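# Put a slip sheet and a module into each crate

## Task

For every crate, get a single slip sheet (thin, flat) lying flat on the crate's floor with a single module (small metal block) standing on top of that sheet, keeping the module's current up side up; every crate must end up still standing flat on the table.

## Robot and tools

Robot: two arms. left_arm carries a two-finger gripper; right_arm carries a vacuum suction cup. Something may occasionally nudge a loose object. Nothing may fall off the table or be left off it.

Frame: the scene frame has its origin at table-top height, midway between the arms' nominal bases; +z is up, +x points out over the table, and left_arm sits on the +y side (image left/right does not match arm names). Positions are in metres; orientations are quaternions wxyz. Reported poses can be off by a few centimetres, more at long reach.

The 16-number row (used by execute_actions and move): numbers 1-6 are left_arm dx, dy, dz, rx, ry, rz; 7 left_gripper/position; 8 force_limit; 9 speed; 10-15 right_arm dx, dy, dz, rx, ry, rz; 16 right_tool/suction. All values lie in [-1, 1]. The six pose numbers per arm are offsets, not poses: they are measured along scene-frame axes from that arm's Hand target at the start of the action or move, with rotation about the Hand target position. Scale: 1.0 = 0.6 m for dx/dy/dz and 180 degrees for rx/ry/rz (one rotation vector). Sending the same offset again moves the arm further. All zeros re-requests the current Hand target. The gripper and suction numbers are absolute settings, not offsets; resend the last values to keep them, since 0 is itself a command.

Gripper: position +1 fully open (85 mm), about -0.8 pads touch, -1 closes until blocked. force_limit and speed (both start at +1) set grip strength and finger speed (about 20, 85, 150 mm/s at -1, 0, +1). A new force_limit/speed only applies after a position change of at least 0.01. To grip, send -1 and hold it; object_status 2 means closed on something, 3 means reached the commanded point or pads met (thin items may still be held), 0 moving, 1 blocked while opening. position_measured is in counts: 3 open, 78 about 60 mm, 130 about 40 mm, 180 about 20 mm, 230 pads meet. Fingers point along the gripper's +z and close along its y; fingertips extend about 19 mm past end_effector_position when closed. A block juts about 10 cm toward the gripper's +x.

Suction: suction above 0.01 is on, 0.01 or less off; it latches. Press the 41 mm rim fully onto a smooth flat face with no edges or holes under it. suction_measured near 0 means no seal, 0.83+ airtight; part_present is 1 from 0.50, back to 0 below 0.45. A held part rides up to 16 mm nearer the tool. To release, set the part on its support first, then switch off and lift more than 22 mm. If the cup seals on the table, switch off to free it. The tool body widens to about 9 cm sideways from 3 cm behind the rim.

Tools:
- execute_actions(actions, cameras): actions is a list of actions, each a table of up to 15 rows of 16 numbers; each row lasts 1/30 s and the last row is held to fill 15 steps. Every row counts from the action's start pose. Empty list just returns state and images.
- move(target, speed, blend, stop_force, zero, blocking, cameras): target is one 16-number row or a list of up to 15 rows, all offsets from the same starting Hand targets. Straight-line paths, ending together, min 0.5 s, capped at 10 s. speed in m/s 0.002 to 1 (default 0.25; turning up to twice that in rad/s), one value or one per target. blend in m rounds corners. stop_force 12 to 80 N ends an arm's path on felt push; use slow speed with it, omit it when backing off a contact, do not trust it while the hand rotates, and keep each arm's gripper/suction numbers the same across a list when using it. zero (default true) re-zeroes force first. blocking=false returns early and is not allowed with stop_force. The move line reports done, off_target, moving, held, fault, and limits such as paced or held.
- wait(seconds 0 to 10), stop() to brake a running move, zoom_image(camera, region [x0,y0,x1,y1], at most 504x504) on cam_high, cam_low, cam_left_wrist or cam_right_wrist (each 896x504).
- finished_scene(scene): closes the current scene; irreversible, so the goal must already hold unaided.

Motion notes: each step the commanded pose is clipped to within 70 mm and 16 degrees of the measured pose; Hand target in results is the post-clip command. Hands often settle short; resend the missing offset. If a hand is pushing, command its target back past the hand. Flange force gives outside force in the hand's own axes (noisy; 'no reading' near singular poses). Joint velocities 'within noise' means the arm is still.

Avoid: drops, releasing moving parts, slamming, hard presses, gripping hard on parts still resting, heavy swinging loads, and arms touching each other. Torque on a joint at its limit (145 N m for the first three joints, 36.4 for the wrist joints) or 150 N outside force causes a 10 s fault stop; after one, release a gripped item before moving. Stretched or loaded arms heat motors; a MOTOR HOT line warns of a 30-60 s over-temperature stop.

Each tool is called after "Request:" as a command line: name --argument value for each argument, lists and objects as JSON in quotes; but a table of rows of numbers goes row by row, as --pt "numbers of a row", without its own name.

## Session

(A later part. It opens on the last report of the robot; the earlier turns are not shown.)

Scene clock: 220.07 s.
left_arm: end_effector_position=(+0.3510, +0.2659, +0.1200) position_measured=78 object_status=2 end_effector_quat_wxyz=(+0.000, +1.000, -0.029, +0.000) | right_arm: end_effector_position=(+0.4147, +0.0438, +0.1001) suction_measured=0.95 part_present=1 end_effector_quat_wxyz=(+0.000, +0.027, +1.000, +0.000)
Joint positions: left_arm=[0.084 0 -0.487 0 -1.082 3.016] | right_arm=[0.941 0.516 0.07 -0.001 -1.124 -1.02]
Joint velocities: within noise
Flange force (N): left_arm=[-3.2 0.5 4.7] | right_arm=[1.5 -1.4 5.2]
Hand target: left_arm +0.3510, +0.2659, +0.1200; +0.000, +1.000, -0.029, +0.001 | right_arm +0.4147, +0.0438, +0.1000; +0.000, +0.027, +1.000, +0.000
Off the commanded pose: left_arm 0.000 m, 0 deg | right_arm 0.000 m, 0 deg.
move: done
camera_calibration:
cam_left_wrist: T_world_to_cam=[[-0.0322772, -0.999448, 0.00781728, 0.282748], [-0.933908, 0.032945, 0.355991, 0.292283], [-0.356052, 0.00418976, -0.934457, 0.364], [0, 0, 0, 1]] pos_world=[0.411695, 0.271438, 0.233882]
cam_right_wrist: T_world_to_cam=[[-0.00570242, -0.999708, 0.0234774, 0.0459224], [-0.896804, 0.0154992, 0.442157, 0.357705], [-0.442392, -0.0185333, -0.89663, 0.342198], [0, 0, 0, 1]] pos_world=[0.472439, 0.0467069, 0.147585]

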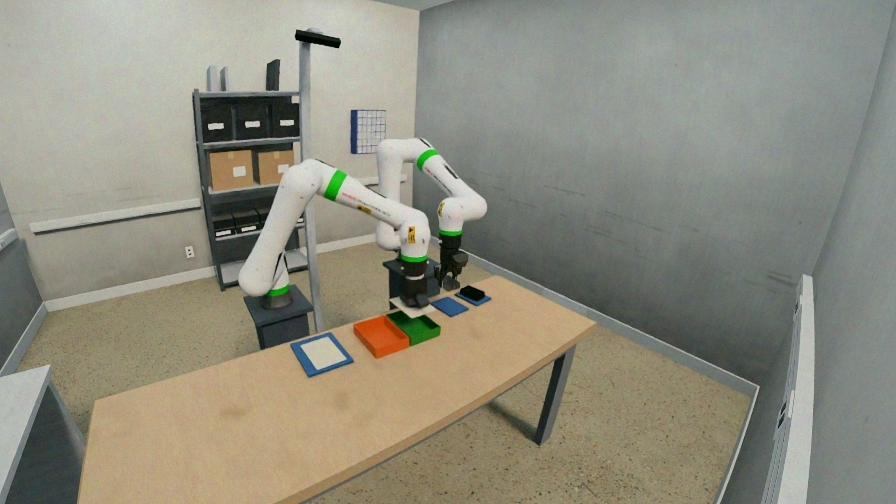

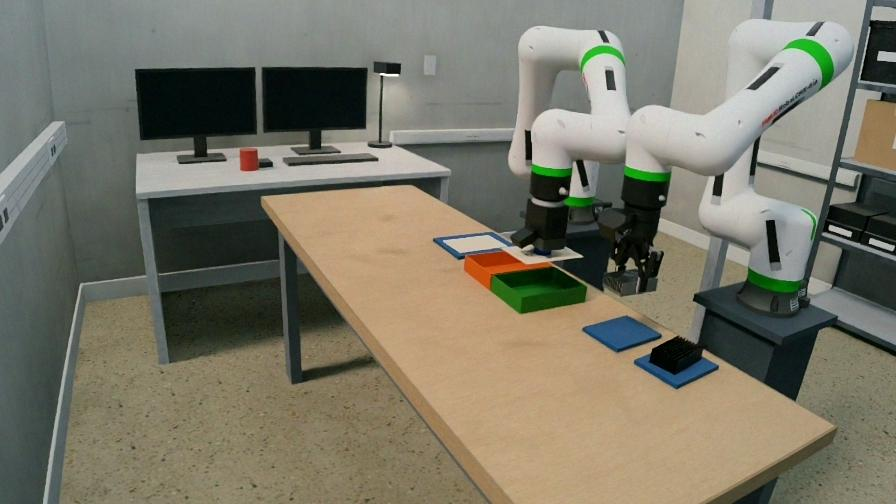

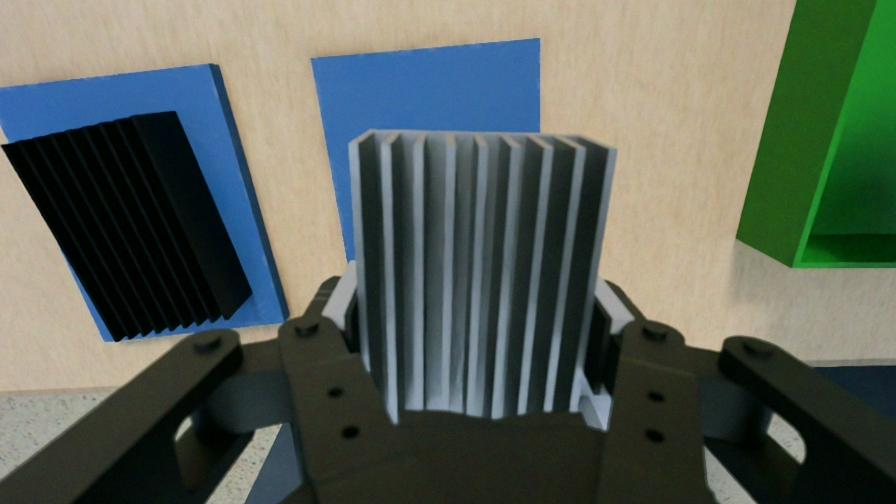

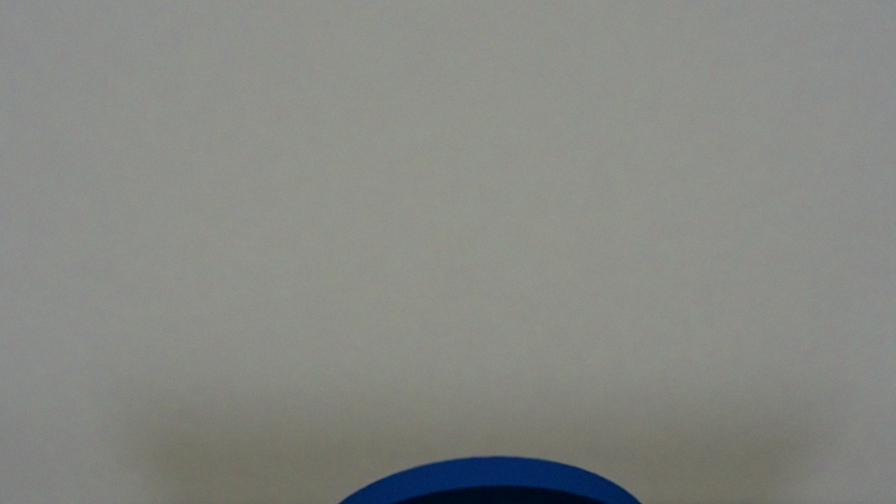

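Request:
zoom_image --camera "cam_low" --region '[450, 220, 610, 330]'

Request:
zoom_image --camera "cam_high" --region '[340, 270, 460, 370]'

Scaled by 3.150 from the camera's 896x504 image, which has a finer 1280x720 frame.

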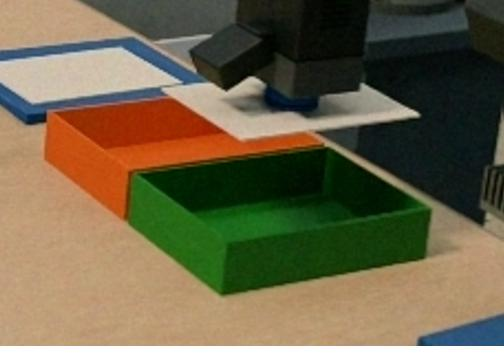

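Scaled by 4.200 from the camera's 896x504 image, which has a finer 1280x720 frame.

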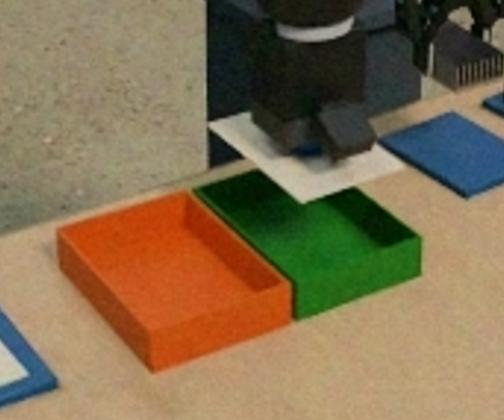

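Request:
move --pt "0 0 0 0 0 0 -1 -0.8 -1 0 0 -0.0833 0 0 0 1" --pt "0 0 0 0 0 0 -1 -0.8 -1 0 0 -0.2 0 0 0 1" --speed '[0.1, 0.02]' --stop_force 12 --cameras '["cam_low", "cam_high"]'

Scene clock: 238.23 s.
left_arm: end_effector_position=(+0.3510, +0.2659, +0.1200) position_measured=78 object_status=2 end_effector_quat_wxyz=(+0.000, +1.000, -0.029, +0.001) | right_arm: end_effector_position=(+0.4148, +0.0439, -0.0109) suction_measured=0.95 part_present=1 end_effector_quat_wxyz=(+0.000, +0.027, +1.000, +0.001)
Joint positions: left_arm=[0.084 0 -0.487 0 -1.082 3.016] | right_arm=[0.941 0.658 -0.003 -0.001 -0.909 -1.02]
Joint velocities: within noise
Flange force (N): left_arm=[-3.8 0.4 4.8] | right_arm=[5.8 -5.7 -23.3]
Hand target: left_arm +0.3510, +0.2659, +0.1200; +0.000, +1.000, -0.029, +0.001 | right_arm +0.4148, +0.0439, -0.0109; +0.000, +0.027, +1.000, +0.001 (not the last commanded pose)
Off the commanded pose: left_arm 0.000 m, 0 deg | right_arm 0.009 m, 0 deg.
move: contact (right_arm); path passed 1 of 2 targets
Images, in order (width x height): cam_high 896x504, cam_low 896x504.

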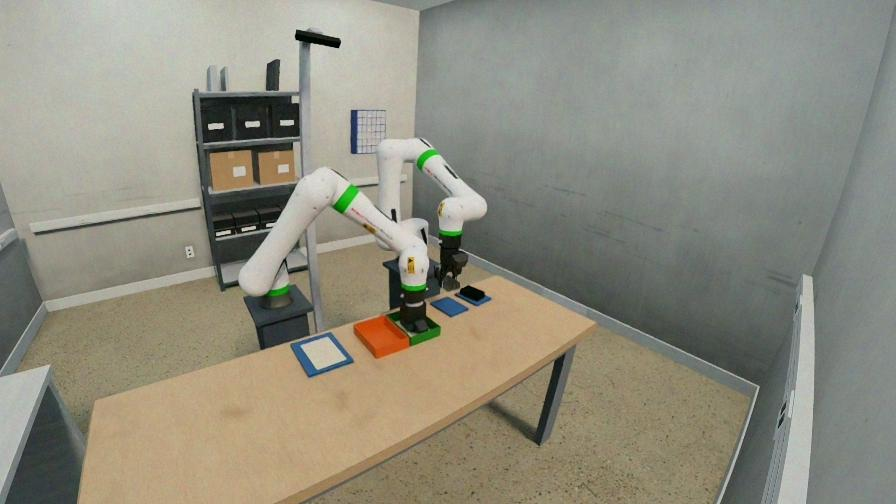

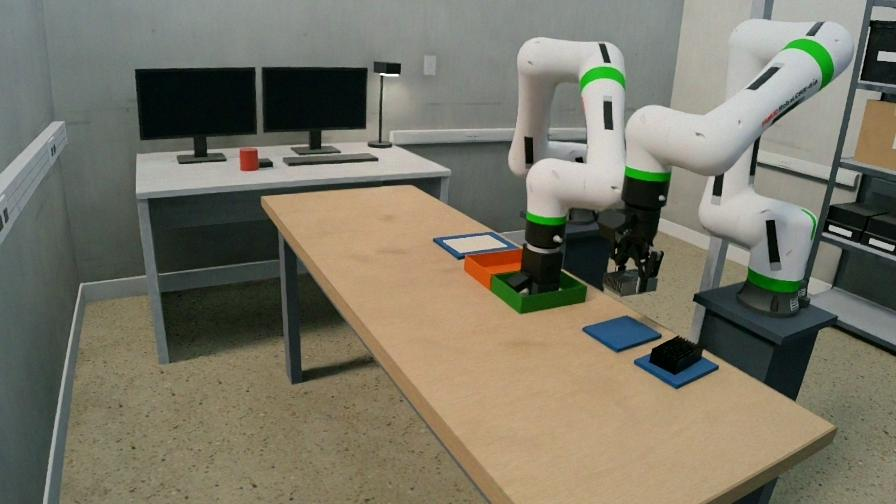

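Request:
execute_actions --actions '[[[0,0,0,0,0,0,-1,-0.8,-1,0,0,0.003,0,0,0,-1]]]' --cameras '[]'

Request:
wait --seconds 0.5 --cameras '[]'

Scene clock: 240.53 s.
left_arm: end_effector_position=(+0.3510, +0.2659, +0.1200) position_measured=78 object_status=2 end_effector_quat_wxyz=(+0.000, +1.000, -0.029, +0.001) | right_arm: end_effector_position=(+0.4148, +0.0439, -0.0091) suction_measured=0.00 part_present=0 end_effector_quat_wxyz=(+0.000, +0.027, +1.000, +0.001)
Joint positions: left_arm=[0.084 0 -0.487 0 -1.082 3.016] | right_arm=[0.941 0.655 -0.002 -0.001 -0.912 -1.02]
Joint velocities: within noise
Flange force (N): left_arm=[-3.4 0.1 4.8] | right_arm=[2.4 -2.7 -11.5]
Hand target: left_arm +0.3510, +0.2659, +0.1200; +0.000, +1.000, -0.029, +0.001 | right_arm +0.4148, +0.0439, -0.0091; +0.000, +0.027, +1.000, +0.001
Off the commanded pose: left_arm 0.000 m, 0 deg | right_arm 0.000 m, 0 deg.
Step readings (end_effector_position of left_arm | right_arm):
0: (+0.3510, +0.2659, +0.1200) | (+0.4148, +0.0439, -0.0109)
1: (+0.3510, +0.2659, +0.1200) | (+0.4148, +0.0439, -0.0108)
2: (+0.3510, +0.2659, +0.1200) | (+0.4147, +0.0437, -0.0100)
4: (+0.3510, +0.2659, +0.1200) | (+0.4147, +0.0437, -0.0093)
8: (+0.3510, +0.2659, +0.1200) | (+0.4147, +0.0438, -0.0091)
15: (+0.3510, +0.2659, +0.1200) | (+0.4148, +0.0439, -0.0091)
No camera images: "cameras" was empty.

Scene clock: 241.03 s.
left_arm: end_effector_position=(+0.3510, +0.2659, +0.1200) position_measured=78 object_status=2 end_effector_quat_wxyz=(+0.000, +1.000, -0.029, +0.001) | right_arm: end_effector_position=(+0.4148, +0.0439, -0.0091) suction_measured=0.00 part_present=0 end_effector_quat_wxyz=(+0.000, +0.027, +1.000, +0.001)
Joint positions: left_arm=[0.084 0 -0.487 0 -1.082 3.016] | right_arm=[0.941 0.655 -0.002 -0.001 -0.912 -1.02]
Joint velocities: within noise
Flange force (N): left_arm=[-3.2 0.2 4.7] | right_arm=[2.5 -2.3 -10.7]
Hand target: left_arm +0.3510, +0.2659, +0.1200; +0.000, +1.000, -0.029, +0.001 | right_arm +0.4148, +0.0439, -0.0091; +0.000, +0.027, +1.000, +0.001
Off the commanded pose: left_arm 0.000 m, 0 deg | right_arm 0.000 m, 0 deg.
wait: 0.50 s; at rest by 0.17 s
No camera images: "cameras" was empty.

Request:
move --pt "0 0 0 0 0 0 -1 -0.8 -1 0 0 0.07 0 0 0 -1" --pt "0 0 0 0 0 0 -1 -0.8 -1 0 0 0.30 0 0 0 -1" --pt "0.198 -0.11 0.3 0 0 0.012 -1 -0.8 -1 -0.0578 -0.6032 0.1152 0 0 0.017 -1" --speed '[0.08, 0.25, 0.3]' --blend '[0, 0.03, 0]'

Scene clock: 251.97 s.
left_arm: end_effector_position=(+0.4698, +0.1999, +0.3000) position_measured=78 object_status=2 end_effector_quat_wxyz=(+0.000, +1.000, -0.010, +0.000) | right_arm: end_effector_position=(+0.3801, -0.3180, +0.0601) suction_measured=0.00 part_present=0 end_effector_quat_wxyz=(+0.000, +0.000, +1.000, +0.001)
Joint positions: left_arm=[-0.062 0.218 0.191 0 -1.543 3.2] | right_arm=[0.419 0.143 -0.549 -0.001 -0.878 -0.444]
Joint velocities: within noise
Flange force (N): left_arm=[-4.4 -0.6 5.9] | right_arm=[2.1 -0.7 6.1]
Hand target: left_arm +0.4698, +0.1999, +0.3000; +0.000, +1.000, -0.010, +0.000 | right_arm +0.3801, -0.3180, +0.0601; +0.000, +0.000, +1.000, +0.001
Off the commanded pose: left_arm 0.000 m, 0 deg | right_arm 0.000 m, 0 deg.
move: done
camera_calibration:
cam_left_wrist: T_world_to_cam=[[0.00536627, -0.999955, 0.00783196, 0.20157], [-0.934498, -0.002227, 0.355961, 0.348685], [-0.355928, -0.00922913, -0.934468, 0.577418], [0, 0, 0, 1]] pos_world=[0.530283, 0.207666, 0.413882]
cam_right_wrist: T_world_to_cam=[[0.0476676, -0.998593, 0.0232186, -0.334891], [-0.896383, -0.0325095, 0.442086, 0.334531], [-0.440709, -0.0418859, -0.896672, 0.276245], [0, 0, 0, 1]] pos_world=[0.437575, -0.311974, 0.107585]

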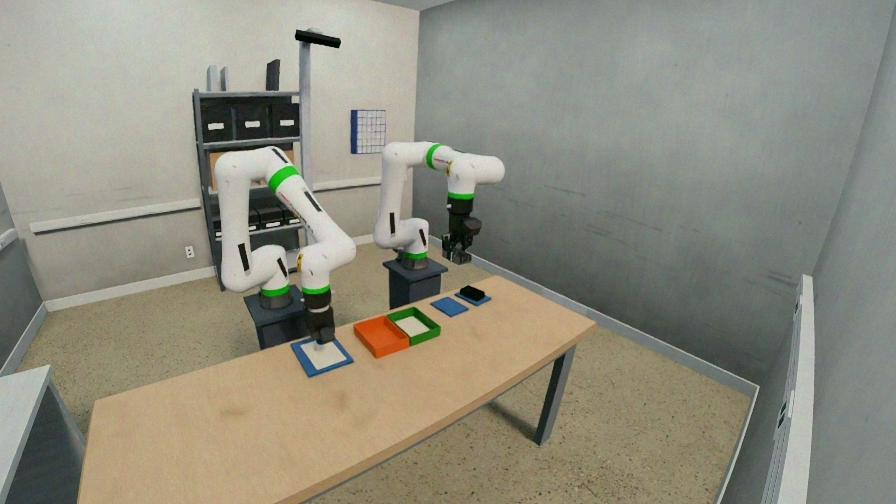

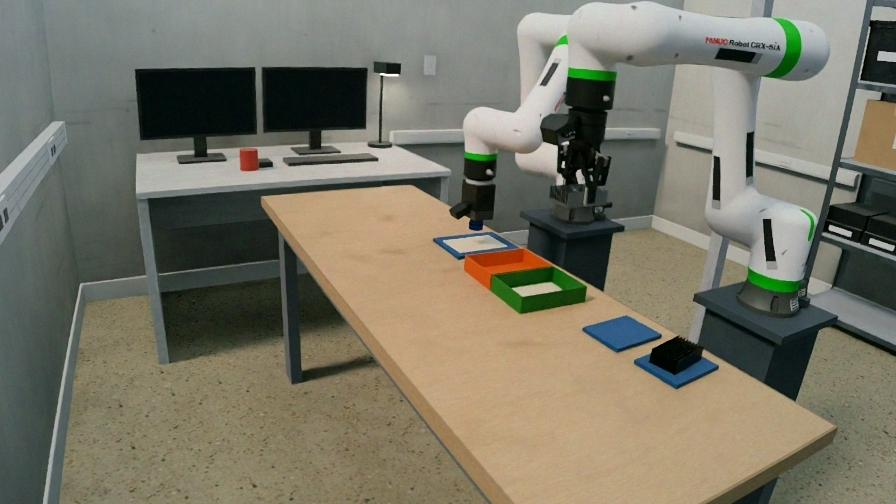

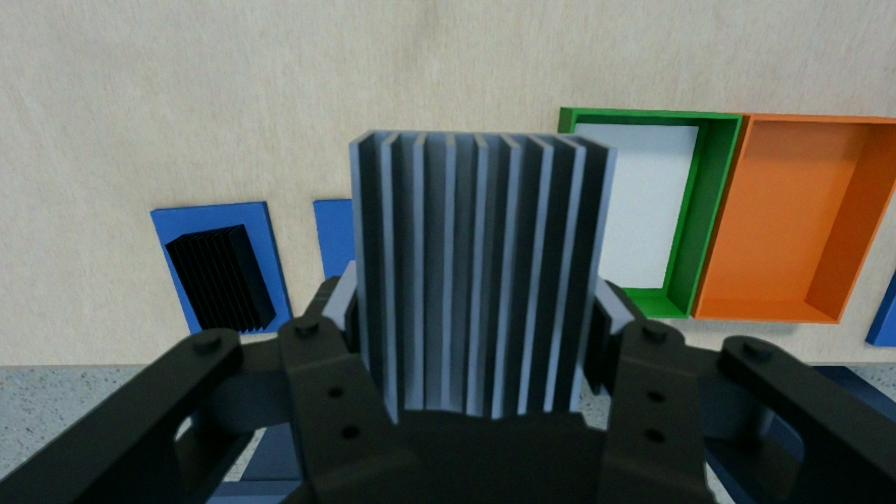

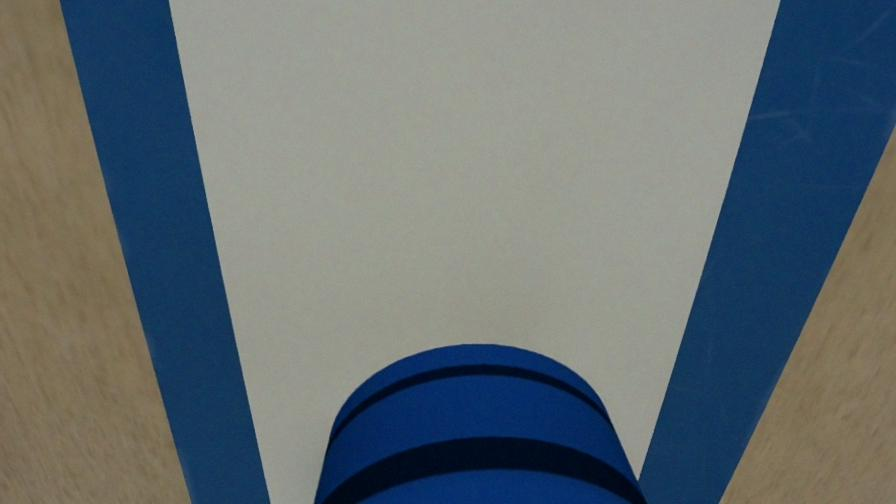

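Request:
zoom_image --camera "cam_left_wrist" --region '[550, 90, 896, 340]'

Request:
zoom_image --camera "cam_low" --region '[430, 220, 610, 330]'

Scaled by 1.457 from the camera's 896x504 image, which has a finer 1280x720 frame.

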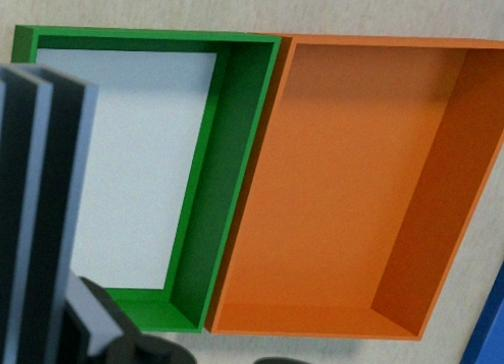

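Scaled by 2.800 from the camera's 896x504 image, which has a finer 1280x720 frame.

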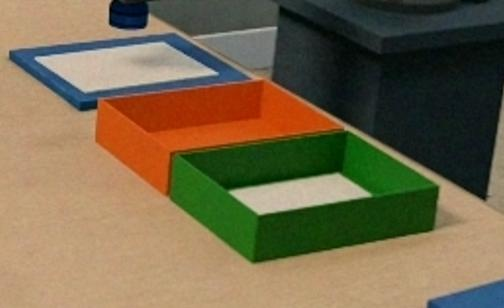

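Request:
move --pt "-0.0845 -0.2648 -0.3 0 0 -0.005 -1 -0.8 -1 0 0 0 0 0 0 -1" --pt "-0.0845 -0.2648 -0.4333 0 0 -0.005 -1 -0.8 -1 0 0 -0.0667 0 0 0 -1" --speed '[0.3, 0.1]'

Scene clock: 277.17 s.
left_arm: end_effector_position=(+0.4191, +0.0411, +0.0400) position_measured=78 object_status=2 end_effector_quat_wxyz=(+0.000, +1.000, -0.018, +0.000) | right_arm: end_effector_position=(+0.3801, -0.3180, +0.0200) suction_measured=0.00 part_present=0 end_effector_quat_wxyz=(+0.000, +0.000, +1.000, +0.001)
Joint positions: left_arm=[-0.375 0.475 -0.106 -0.001 -0.989 3.498] | right_arm=[0.419 0.221 -0.579 -0.002 -0.77 -0.443]
Joint velocities: within noise
Flange force (N): left_arm=[-3.1 -1.1 4.1] | right_arm=[2.1 -0.3 5.6]
Hand target: left_arm +0.4191, +0.0411, +0.0400; +0.000, +1.000, -0.018, +0.000 | right_arm +0.3801, -0.3180, +0.0200; +0.000, +0.000, +1.000, +0.001
Off the commanded pose: left_arm 0.000 m, 0 deg | right_arm 0.000 m, 0 deg.
move: done
camera_calibration:
cam_left_wrist: T_world_to_cam=[[-0.0103062, -0.999917, 0.00778475, 0.0516378], [-0.934401, 0.0124026, 0.356007, 0.392786], [-0.356074, -0.00360499, -0.934451, 0.314643], [0, 0, 0, 1]] pos_world=[0.479588, 0.0478962, 0.153782]
cam_right_wrist: T_world_to_cam=[[0.047626, -0.998597, 0.0231278, -0.333939], [-0.896385, -0.0325124, 0.442083, 0.352215], [-0.440711, -0.0417861, -0.896676, 0.24041], [0, 0, 0, 1]] pos_world=[0.437575, -0.311974, 0.0675848]

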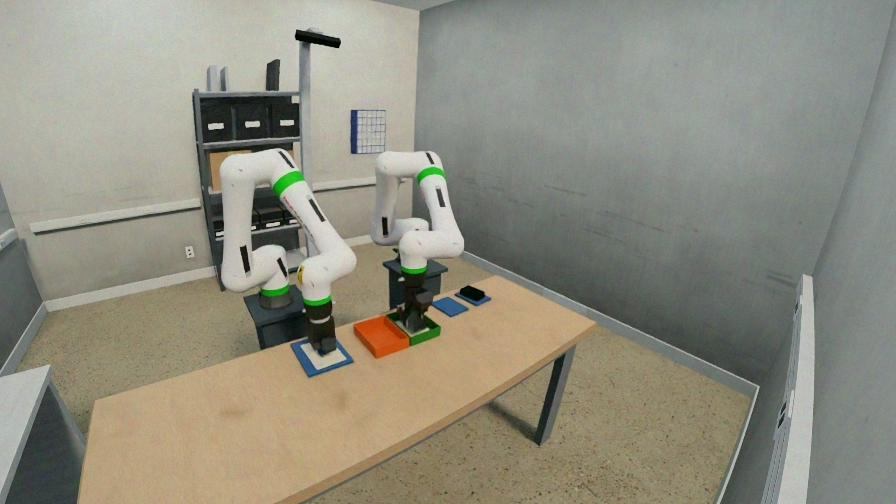

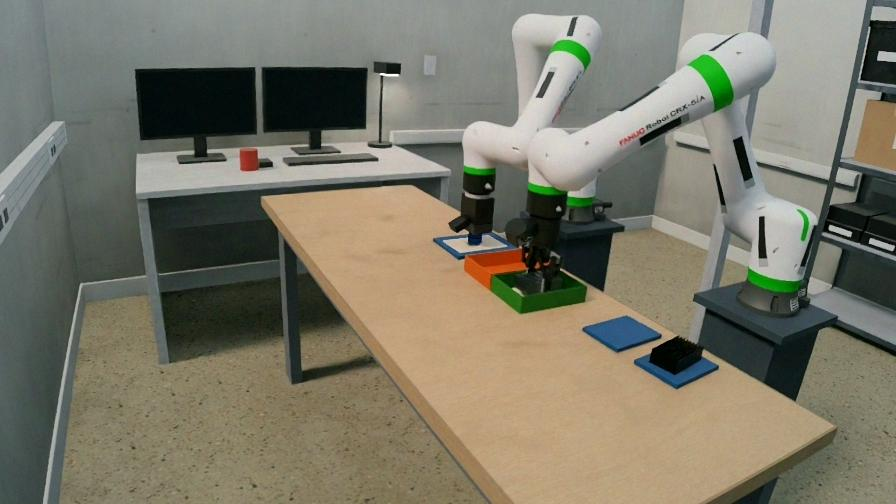

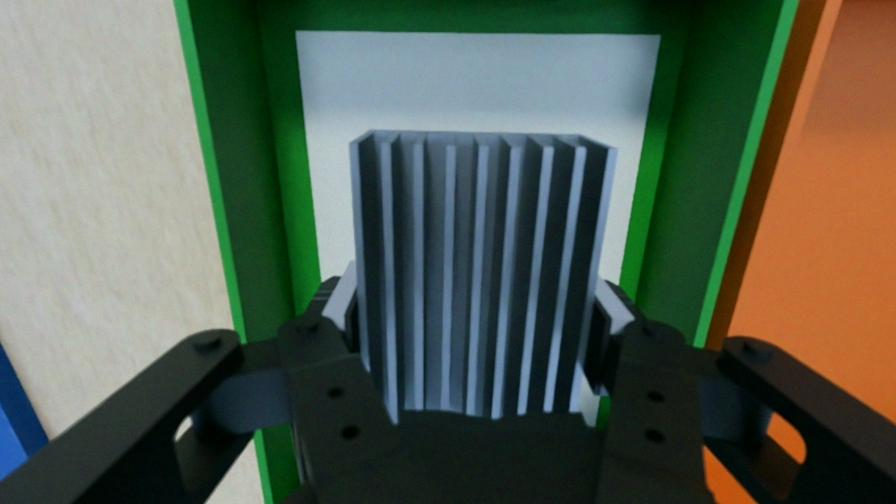

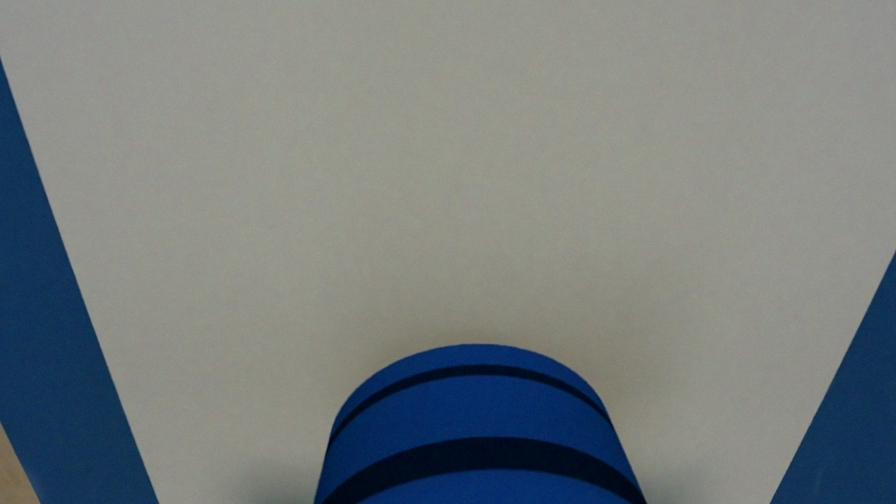

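Request:
move --pt "0 0 -0.0367 0 0 0 -1 -0.8 -1 0 0 -0.05 0 0 0 1" --speed 0.01 --stop_force 12

Scene clock: 293.33 s.
left_arm: end_effector_position=(+0.4192, +0.0410, +0.0211) position_measured=78 object_status=2 end_effector_quat_wxyz=(+0.000, +1.000, -0.018, +0.001) | right_arm: end_effector_position=(+0.3801, -0.3180, -0.0042) suction_measured=0.95 part_present=1 end_effector_quat_wxyz=(+0.000, +0.000, +1.000, +0.001)
Joint positions: left_arm=[-0.375 0.502 -0.118 -0.001 -0.95 3.498] | right_arm=[0.419 0.274 -0.592 -0.002 -0.704 -0.443]
Joint velocities: within noise
Flange force (N): left_arm=[-7.1 -4.7 -22.0] | right_arm=[9.3 -1.1 -22.8]
Hand target: left_arm +0.4192, +0.0410, +0.0211; +0.000, +1.000, -0.018, +0.001 (not the last commanded pose) | right_arm +0.3801, -0.3180, -0.0042; +0.000, +0.000, +1.000, +0.001 (not the last commanded pose)
Off the commanded pose: left_arm 0.003 m, 0 deg | right_arm 0.006 m, 0 deg.
move: contact (left_arm, right_arm)
camera_calibration:
cam_left_wrist: T_world_to_cam=[[-0.0103663, -0.999915, 0.00791223, 0.0517968], [-0.934479, 0.0125033, 0.355797, 0.399634], [-0.355866, -0.00370551, -0.93453, 0.297026], [0, 0, 0, 1]] pos_world=[0.479688, 0.0478963, 0.134981]
cam_right_wrist: T_world_to_cam=[[0.0476255, -0.998597, 0.0231333, -0.33338], [-0.896424, -0.0325132, 0.442003, 0.362934], [-0.440631, -0.0417879, -0.896715, 0.218676], [0, 0, 0, 1]] pos_world=[0.437575, -0.311974, 0.0433848]

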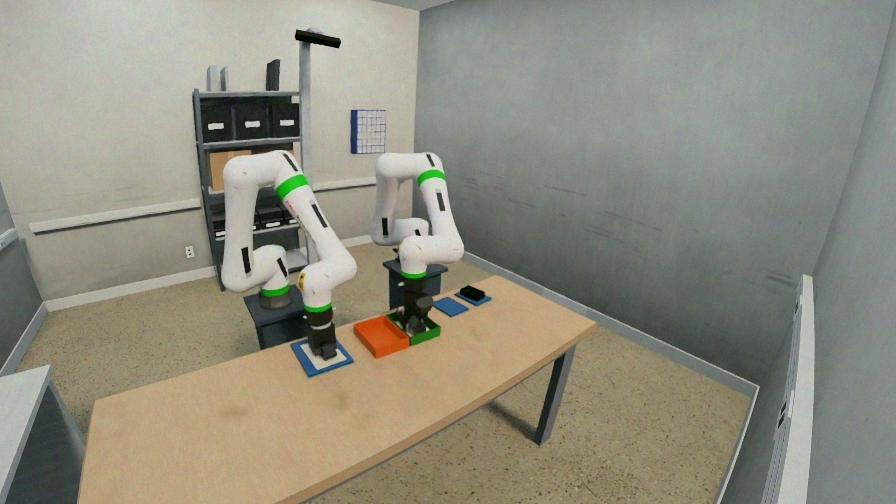

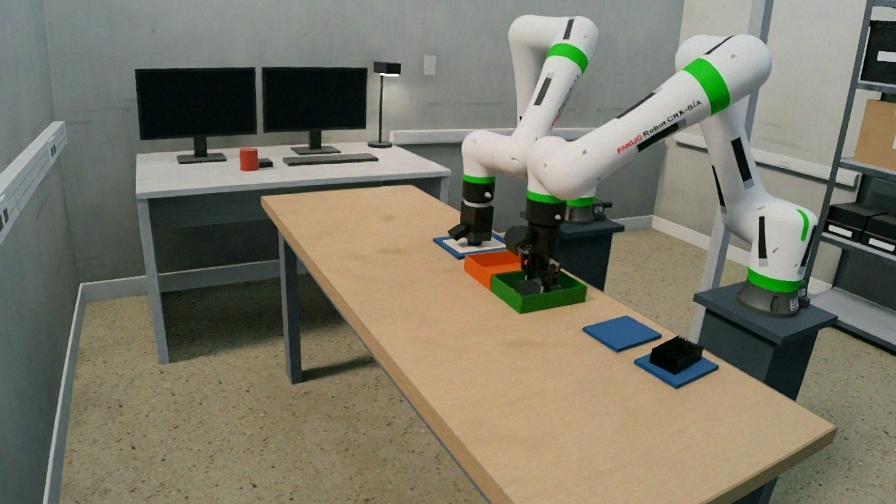

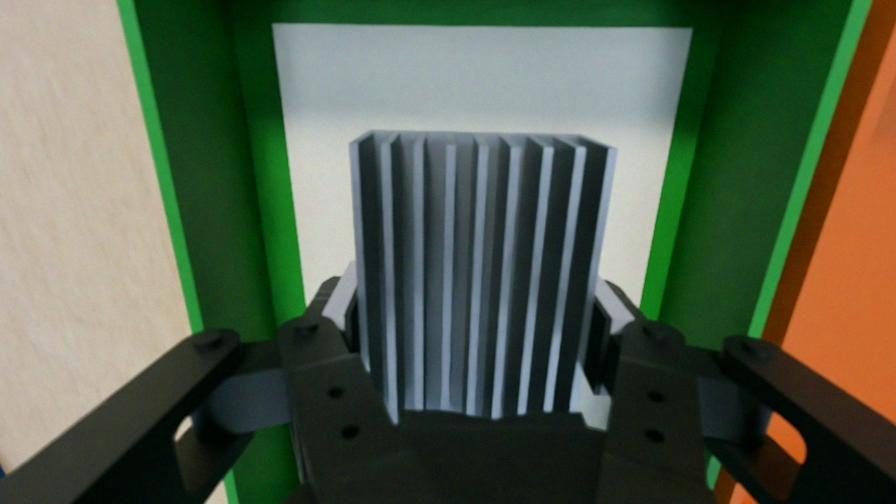

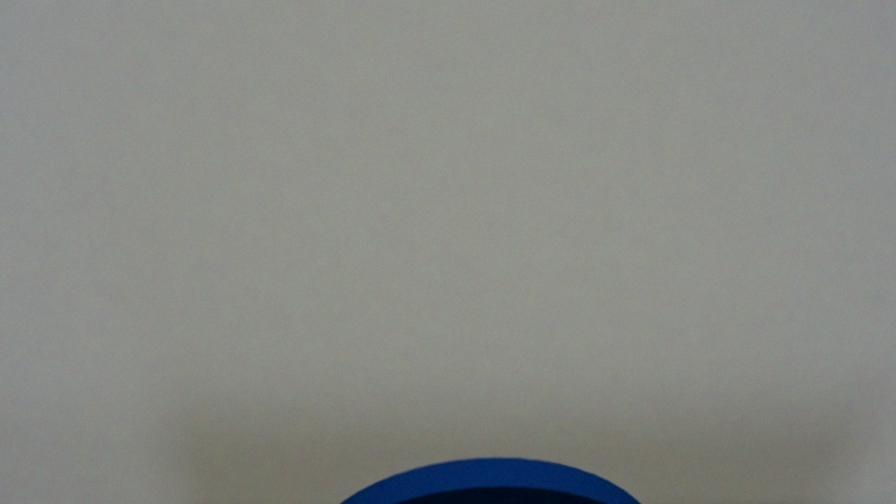

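Request:
move --pt "0 0 0.001 0 0 0 0.55 -0.8 -1 0 0 0.02 0 0 0 1" --pt "0 0 0.09 0 0 0 0.55 -0.8 -1 0 0 0.133 0 0 0 1" --speed '[0.05, 0.1]'

Scene clock: 298.40 s.
left_arm: end_effector_position=(+0.4192, +0.0410, +0.0751) position_measured=59 object_status=3 end_effector_quat_wxyz=(+0.000, +1.000, -0.018, +0.001) | right_arm: end_effector_position=(+0.3801, -0.3181, +0.0756) suction_measured=0.95 part_present=1 end_effector_quat_wxyz=(+0.000, +0.000, +1.000, +0.001)
Joint positions: left_arm=[-0.375 0.431 -0.076 -0.001 -1.063 3.498] | right_arm=[0.419 0.116 -0.535 -0.001 -0.92 -0.444]
Joint velocities: within noise
Flange force (N): left_arm=[-3.8 -1.6 1.8] | right_arm=[2.7 0.0 5.9]
Hand target: left_arm +0.4192, +0.0410, +0.0751; +0.000, +1.000, -0.018, +0.001 | right_arm +0.3801, -0.3180, +0.0756; +0.000, +0.000, +1.000, +0.001
Off the commanded pose: left_arm 0.000 m, 0 deg | right_arm 0.000 m, 0 deg.
move: done
camera_calibration:
cam_left_wrist: T_world_to_cam=[[-0.0103663, -0.999915, 0.00791223, 0.0513695], [-0.934479, 0.0125033, 0.355797, 0.380421], [-0.355866, -0.00370551, -0.93453, 0.347491], [0, 0, 0, 1]] pos_world=[0.479688, 0.0478963, 0.188981]
cam_right_wrist: T_world_to_cam=[[0.0476696, -0.998593, 0.0232228, -0.335255], [-0.896423, -0.0325132, 0.442006, 0.327661], [-0.440629, -0.0418877, -0.896712, 0.290202], [0, 0, 0, 1]] pos_world=[0.437575, -0.311974, 0.123185]

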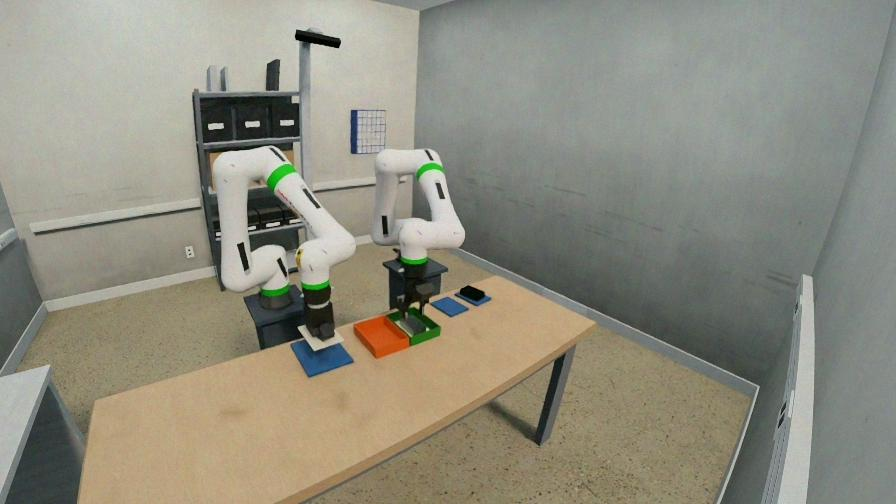

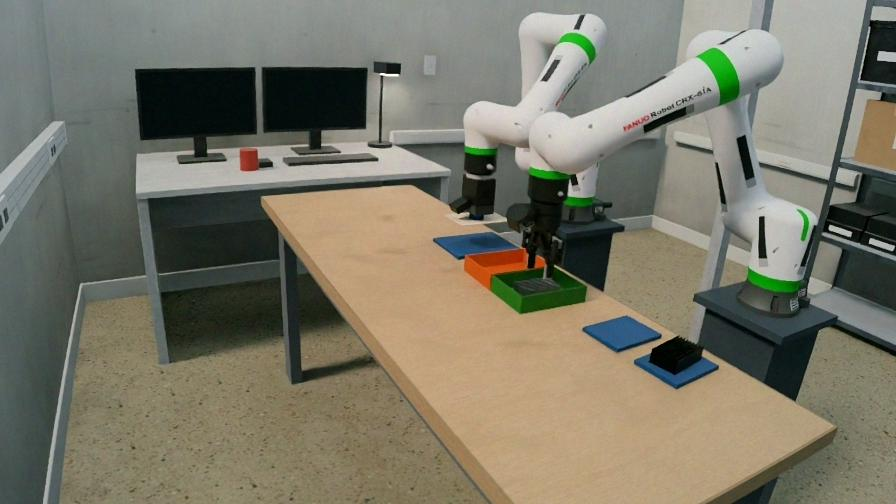

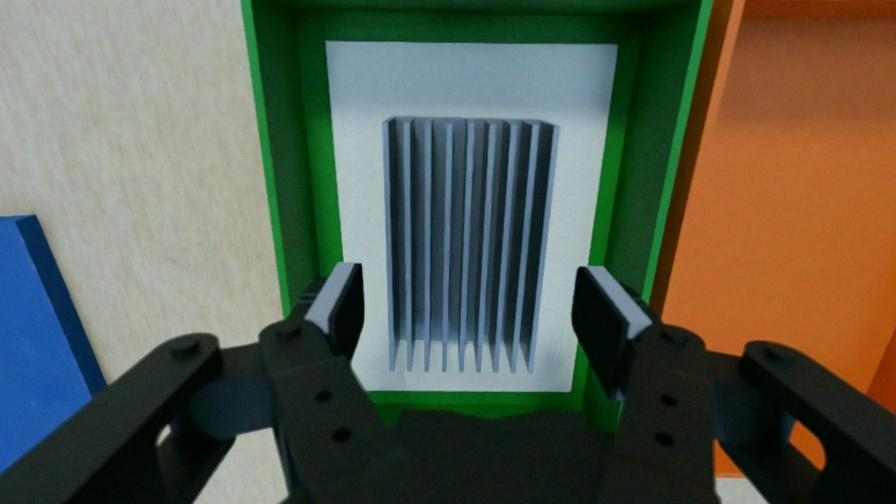

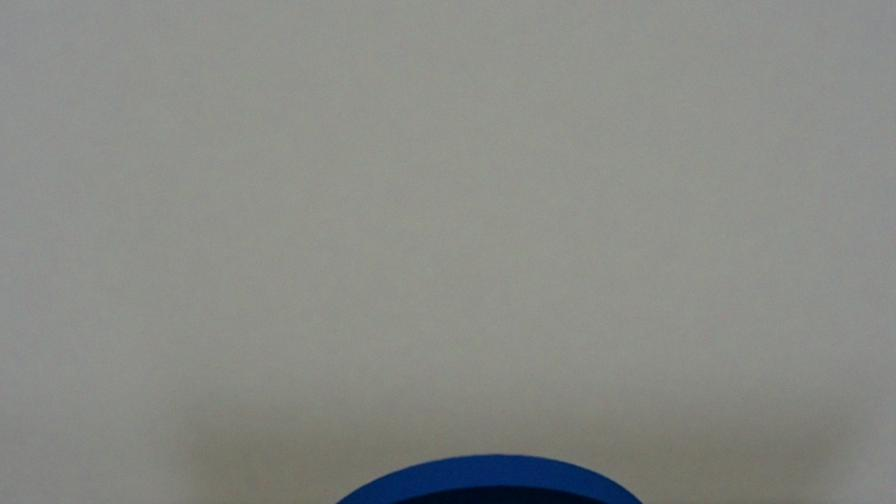

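Request:
move --pt "0 0 0.0915 0 0 0 0.55 -0.8 -1 0 0 0 0 0 0 1" --pt "-0.11 0.6217 0.0915 0 0 0.067 1 -0.8 0 0.054 0.3698 0.0407 0 0 -0.0183 1" --speed '[0.15, 0.3]' --blend '[0.02, 0]'

Scene clock: 308.80 s.
left_arm: end_effector_position=(+0.3532, +0.4141, +0.1300) position_measured=3 object_status=0 end_effector_quat_wxyz=(+0.000, +0.996, +0.087, +0.001) | right_arm: end_effector_position=(+0.4125, -0.0962, +0.1000) suction_measured=0.95 part_present=1 end_effector_quat_wxyz=(+0.000, +0.029, +1.000, +0.001)
Joint positions: left_arm=[0.466 -0.036 -0.497 0 -1.109 2.866] | right_arm=[0.782 0.322 -0.209 -0.001 -1.039 -0.865]
Joint velocities: within noise
Flange force (N): left_arm=[-2.7 1.1 3.0] | right_arm=[2.1 -1.1 6.0]
Hand target: left_arm +0.3532, +0.4141, +0.1300; +0.000, +0.996, +0.087, +0.001 | right_arm +0.4125, -0.0962, +0.1000; +0.000, +0.029, +1.000, +0.001
Off the commanded pose: left_arm 0.000 m, 0 deg | right_arm 0.000 m, 0 deg.
move: done
camera_calibration:
cam_left_wrist: T_world_to_cam=[[0.198817, -0.980005, 0.00783346, 0.341107], [-0.916451, -0.18308, 0.355808, 0.369202], [-0.34726, -0.0779197, -0.934526, 0.404396], [0, 0, 0, 1]] pos_world=[0.410968, 0.43339, 0.243881]
cam_right_wrist: T_world_to_cam=[[-0.0097723, -0.999684, 0.0231435, -0.0921851], [-0.896818, 0.0189992, 0.441991, 0.35826], [-0.442291, -0.0164362, -0.896721, 0.338789], [0, 0, 0, 1]] pos_world=[0.470236, -0.0933943, 0.147585]

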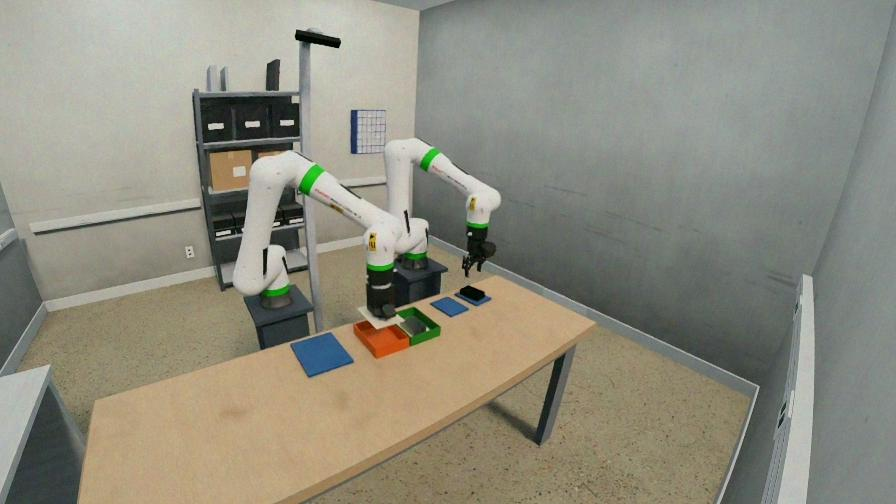

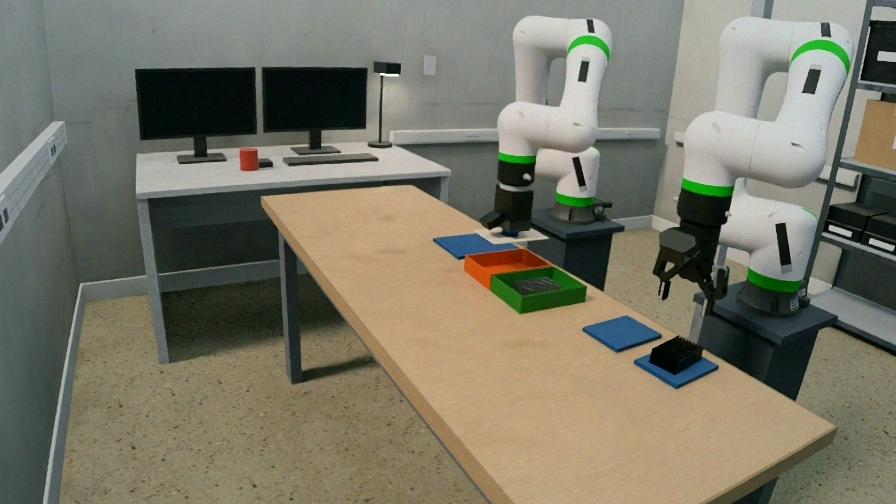

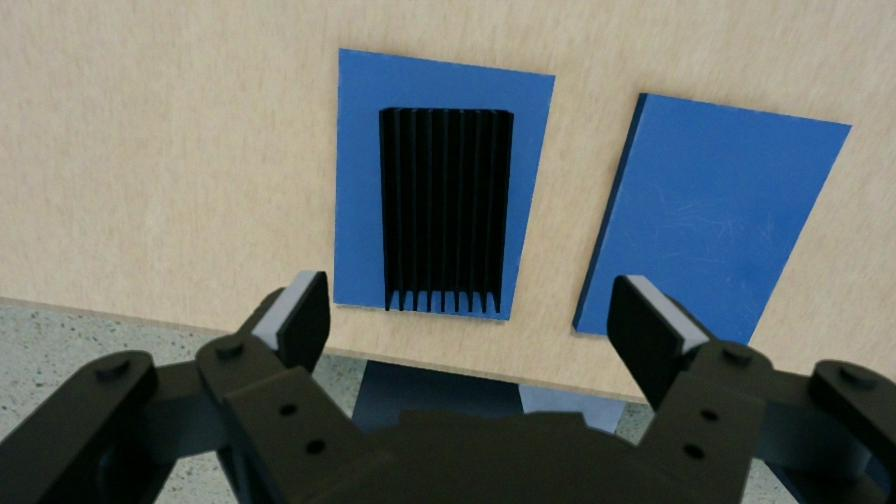

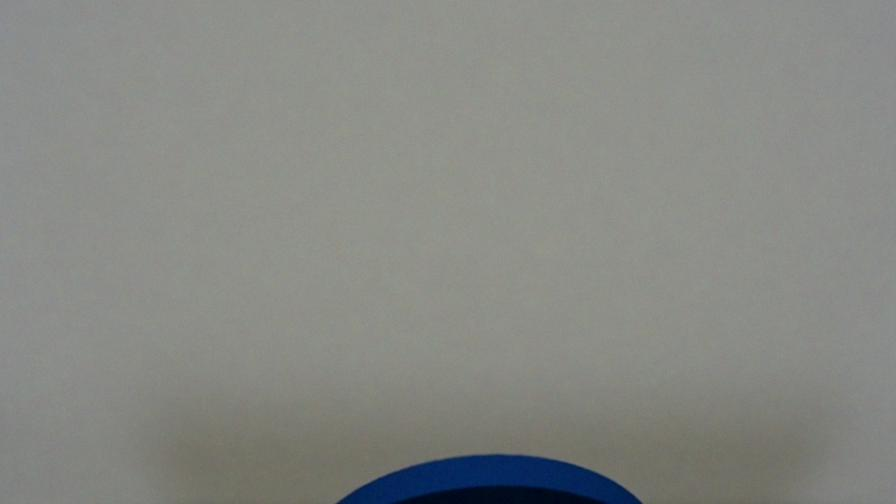

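Request:
zoom_image --camera "cam_left_wrist" --region '[320, 40, 570, 330]'

Request:
zoom_image --camera "cam_low" --region '[430, 210, 610, 320]'

Request:
zoom_image --camera "cam_high" --region '[330, 280, 460, 370]'

Scaled by 1.738 from the camera's 896x504 image, which has a finer 1280x720 frame.

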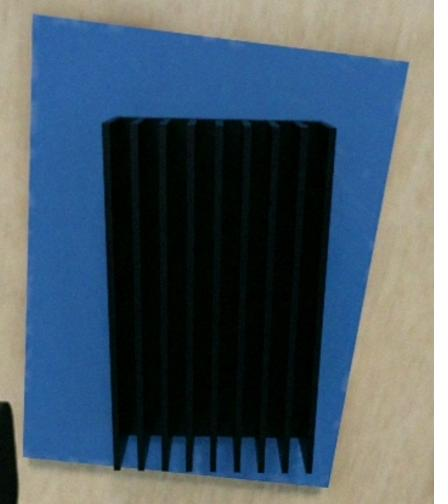

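Scaled by 2.800 from the camera's 896x504 image, which has a finer 1280x720 frame.

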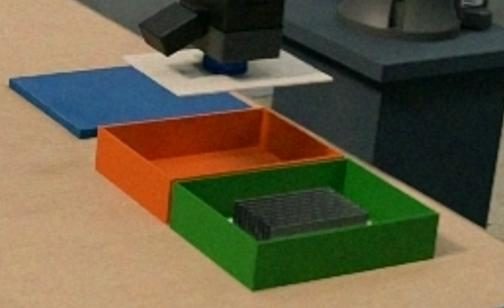

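Scaled by 3.877 from the camera's 896x504 image, which has a finer 1280x720 frame.

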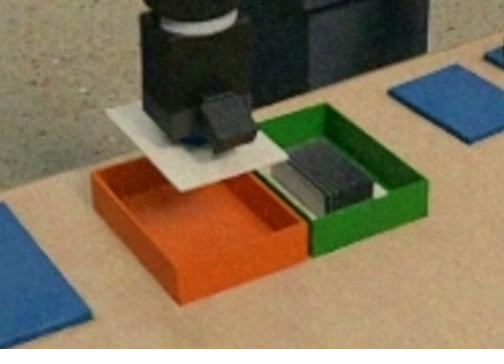

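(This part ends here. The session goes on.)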